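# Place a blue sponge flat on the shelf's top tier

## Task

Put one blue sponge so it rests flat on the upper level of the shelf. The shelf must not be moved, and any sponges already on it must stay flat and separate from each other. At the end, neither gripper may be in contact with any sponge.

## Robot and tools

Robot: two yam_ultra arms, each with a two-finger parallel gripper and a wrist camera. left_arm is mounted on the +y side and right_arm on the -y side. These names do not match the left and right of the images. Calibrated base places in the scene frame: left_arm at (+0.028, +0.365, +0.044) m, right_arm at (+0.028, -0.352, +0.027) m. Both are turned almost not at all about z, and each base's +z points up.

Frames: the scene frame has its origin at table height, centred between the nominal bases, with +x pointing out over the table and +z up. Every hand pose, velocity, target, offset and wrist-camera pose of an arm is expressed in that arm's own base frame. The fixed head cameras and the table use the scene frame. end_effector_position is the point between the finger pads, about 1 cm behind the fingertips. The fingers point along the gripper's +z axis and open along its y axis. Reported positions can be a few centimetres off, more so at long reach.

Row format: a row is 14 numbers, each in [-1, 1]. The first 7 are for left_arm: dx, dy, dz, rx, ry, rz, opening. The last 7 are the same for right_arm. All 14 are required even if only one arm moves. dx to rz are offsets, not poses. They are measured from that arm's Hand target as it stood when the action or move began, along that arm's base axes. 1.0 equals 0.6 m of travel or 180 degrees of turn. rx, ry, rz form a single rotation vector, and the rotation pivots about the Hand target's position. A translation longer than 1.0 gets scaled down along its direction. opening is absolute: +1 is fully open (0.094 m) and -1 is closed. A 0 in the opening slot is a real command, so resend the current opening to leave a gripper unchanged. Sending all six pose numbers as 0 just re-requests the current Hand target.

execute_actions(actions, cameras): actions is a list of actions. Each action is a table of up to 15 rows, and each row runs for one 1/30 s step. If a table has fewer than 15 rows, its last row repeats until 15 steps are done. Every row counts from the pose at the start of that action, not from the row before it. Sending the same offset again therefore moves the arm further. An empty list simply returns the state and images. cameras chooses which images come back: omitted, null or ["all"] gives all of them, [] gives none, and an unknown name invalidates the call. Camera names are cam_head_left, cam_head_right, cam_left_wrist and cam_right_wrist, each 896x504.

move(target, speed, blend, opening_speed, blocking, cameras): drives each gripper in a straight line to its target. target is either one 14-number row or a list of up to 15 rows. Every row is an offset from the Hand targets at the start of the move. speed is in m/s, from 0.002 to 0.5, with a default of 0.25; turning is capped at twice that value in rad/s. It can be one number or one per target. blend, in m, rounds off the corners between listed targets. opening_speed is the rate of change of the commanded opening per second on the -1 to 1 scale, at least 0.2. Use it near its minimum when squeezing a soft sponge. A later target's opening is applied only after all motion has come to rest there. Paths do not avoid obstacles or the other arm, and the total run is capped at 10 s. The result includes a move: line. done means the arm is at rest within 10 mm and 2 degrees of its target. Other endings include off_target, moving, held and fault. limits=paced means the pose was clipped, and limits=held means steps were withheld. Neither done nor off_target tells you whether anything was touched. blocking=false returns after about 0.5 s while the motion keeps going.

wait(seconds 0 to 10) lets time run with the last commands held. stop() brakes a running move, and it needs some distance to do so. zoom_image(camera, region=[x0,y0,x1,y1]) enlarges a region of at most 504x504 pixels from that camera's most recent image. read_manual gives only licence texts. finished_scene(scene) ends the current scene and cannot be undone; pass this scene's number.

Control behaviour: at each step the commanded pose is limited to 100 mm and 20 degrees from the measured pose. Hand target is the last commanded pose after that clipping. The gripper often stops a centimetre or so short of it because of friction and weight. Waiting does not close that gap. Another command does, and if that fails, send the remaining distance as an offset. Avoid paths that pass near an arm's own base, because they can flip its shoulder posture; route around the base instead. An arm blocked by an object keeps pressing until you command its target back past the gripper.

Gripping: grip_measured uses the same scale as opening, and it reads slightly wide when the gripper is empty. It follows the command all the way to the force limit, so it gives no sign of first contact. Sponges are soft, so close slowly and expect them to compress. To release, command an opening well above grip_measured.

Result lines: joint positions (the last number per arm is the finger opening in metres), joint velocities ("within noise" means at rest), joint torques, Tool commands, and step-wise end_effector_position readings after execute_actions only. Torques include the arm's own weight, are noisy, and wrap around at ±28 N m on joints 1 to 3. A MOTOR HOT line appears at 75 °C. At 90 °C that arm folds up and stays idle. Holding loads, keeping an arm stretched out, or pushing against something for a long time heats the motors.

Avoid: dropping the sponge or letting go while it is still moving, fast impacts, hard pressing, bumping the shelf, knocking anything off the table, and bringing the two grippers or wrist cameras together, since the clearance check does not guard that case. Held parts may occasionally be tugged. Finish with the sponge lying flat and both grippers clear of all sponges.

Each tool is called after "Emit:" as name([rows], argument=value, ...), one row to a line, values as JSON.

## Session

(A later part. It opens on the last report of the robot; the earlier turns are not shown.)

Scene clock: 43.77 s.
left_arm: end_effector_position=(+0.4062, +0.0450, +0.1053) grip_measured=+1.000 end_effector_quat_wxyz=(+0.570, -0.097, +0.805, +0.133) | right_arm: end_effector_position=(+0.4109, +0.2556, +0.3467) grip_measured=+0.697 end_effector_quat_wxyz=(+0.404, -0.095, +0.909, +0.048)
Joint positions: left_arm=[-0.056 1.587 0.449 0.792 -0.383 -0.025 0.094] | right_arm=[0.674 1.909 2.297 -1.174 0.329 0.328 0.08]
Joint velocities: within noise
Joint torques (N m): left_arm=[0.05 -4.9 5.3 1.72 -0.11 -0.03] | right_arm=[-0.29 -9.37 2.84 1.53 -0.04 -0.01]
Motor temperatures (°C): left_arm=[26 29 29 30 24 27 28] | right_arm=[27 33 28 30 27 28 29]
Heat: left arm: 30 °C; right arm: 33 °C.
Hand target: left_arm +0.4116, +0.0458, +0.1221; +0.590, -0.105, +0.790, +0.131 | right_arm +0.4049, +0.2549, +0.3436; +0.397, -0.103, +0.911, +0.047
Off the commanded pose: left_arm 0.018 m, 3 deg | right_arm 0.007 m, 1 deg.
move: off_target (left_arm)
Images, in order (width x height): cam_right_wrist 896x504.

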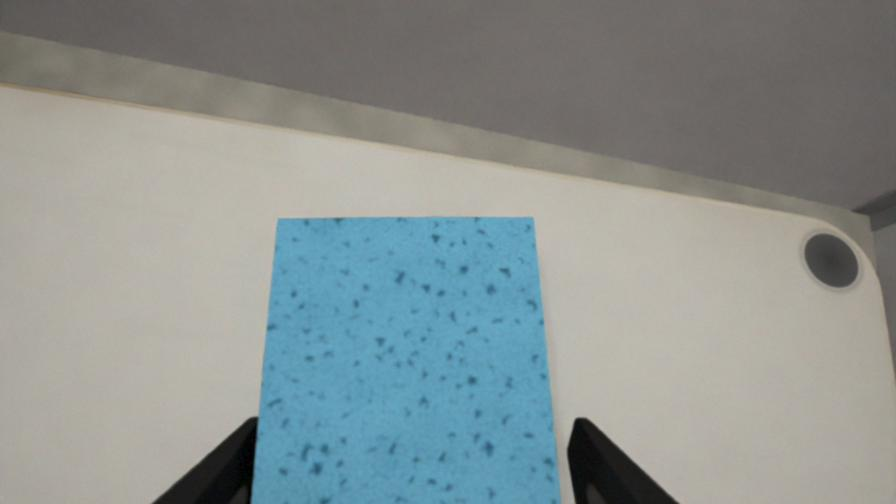

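Emit:
move([
  [0,0,0,0,0,0,1,0.008,0.01,0.012,0,0,0,1],
  [0,0,0,0,0,0,1,-0.002,0.008,0.1,0,0,0,1],
  [0,0,0,0,0,0,1,-0.19,-0.065,0.2,0,0,0,1],
], speed=[0.04,0.06,0.15], opening_speed=0.5, cameras=["cam_right_wrist","cam_head_left"])

Emit:
zoom_image(camera="cam_head_left", region=[500, 80, 740, 240])

Scene clock: 47.73 s.
left_arm: end_effector_position=(+0.4062, +0.0450, +0.1053) grip_measured=+1.000 end_effector_quat_wxyz=(+0.570, -0.097, +0.805, +0.133) | right_arm: end_effector_position=(+0.2961, +0.2300, +0.4637) grip_measured=+0.997 end_effector_quat_wxyz=(+0.465, -0.116, +0.872, +0.098)
Joint positions: left_arm=[-0.056 1.587 0.449 0.792 -0.383 -0.025 0.094] | right_arm=[0.855 1.764 2.636 -1.519 0.424 0.377 0.094]
Joint velocities: within noise
Joint torques (N m): left_arm=[0.05 -4.92 5.27 1.73 -0.12 -0.04] | right_arm=[0.23 -6.78 2.44 1.33 0.3 0.08]
Motor temperatures (°C): left_arm=[26 29 29 31 24 27 28] | right_arm=[27 33 28 30 27 28 29]
Heat: left arm: 31 °C; right arm: 33 °C.
Hand target: left_arm +0.4116, +0.0458, +0.1221; +0.590, -0.105, +0.790, +0.131 | right_arm +0.2909, +0.2159, +0.4636; +0.397, -0.103, +0.911, +0.047
Off the commanded pose: left_arm 0.018 m, 3 deg | right_arm 0.015 m, 11 deg.
elbow stopped short (right arm): the move would have taken joint 3 (elbow) straighter than the controller allows.
joint sent to its limit (right arm) — joint 4 (wrist pitch), lower limit. The joint targets are off in position and orientation.
move: off_target (left_arm, right_arm)
Images, in order (width x height): cam_head_left 896x504, cam_right_wrist 896x504.

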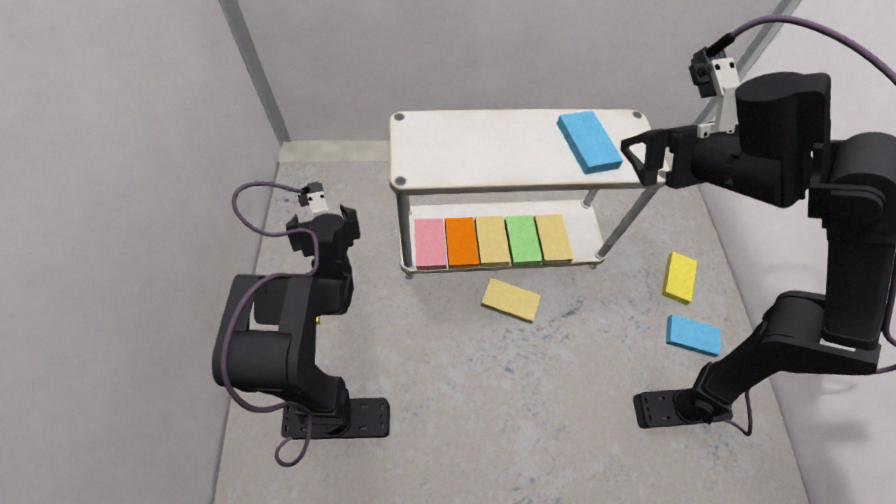

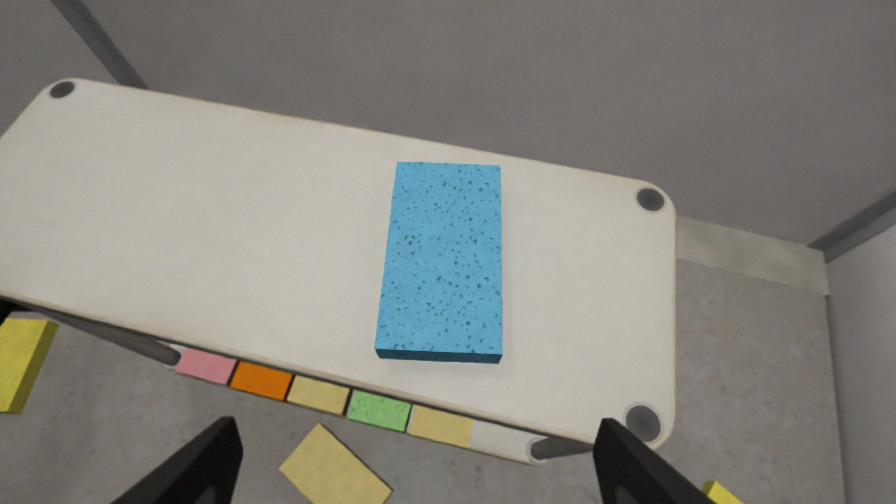

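Scaled by 2.100 from the camera's 896x504 image, which has a finer 1280x720 frame.

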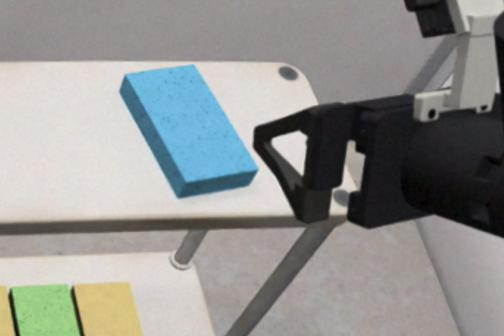

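Emit:
finished_scene(scene=3)

The scene is finished: the task was done.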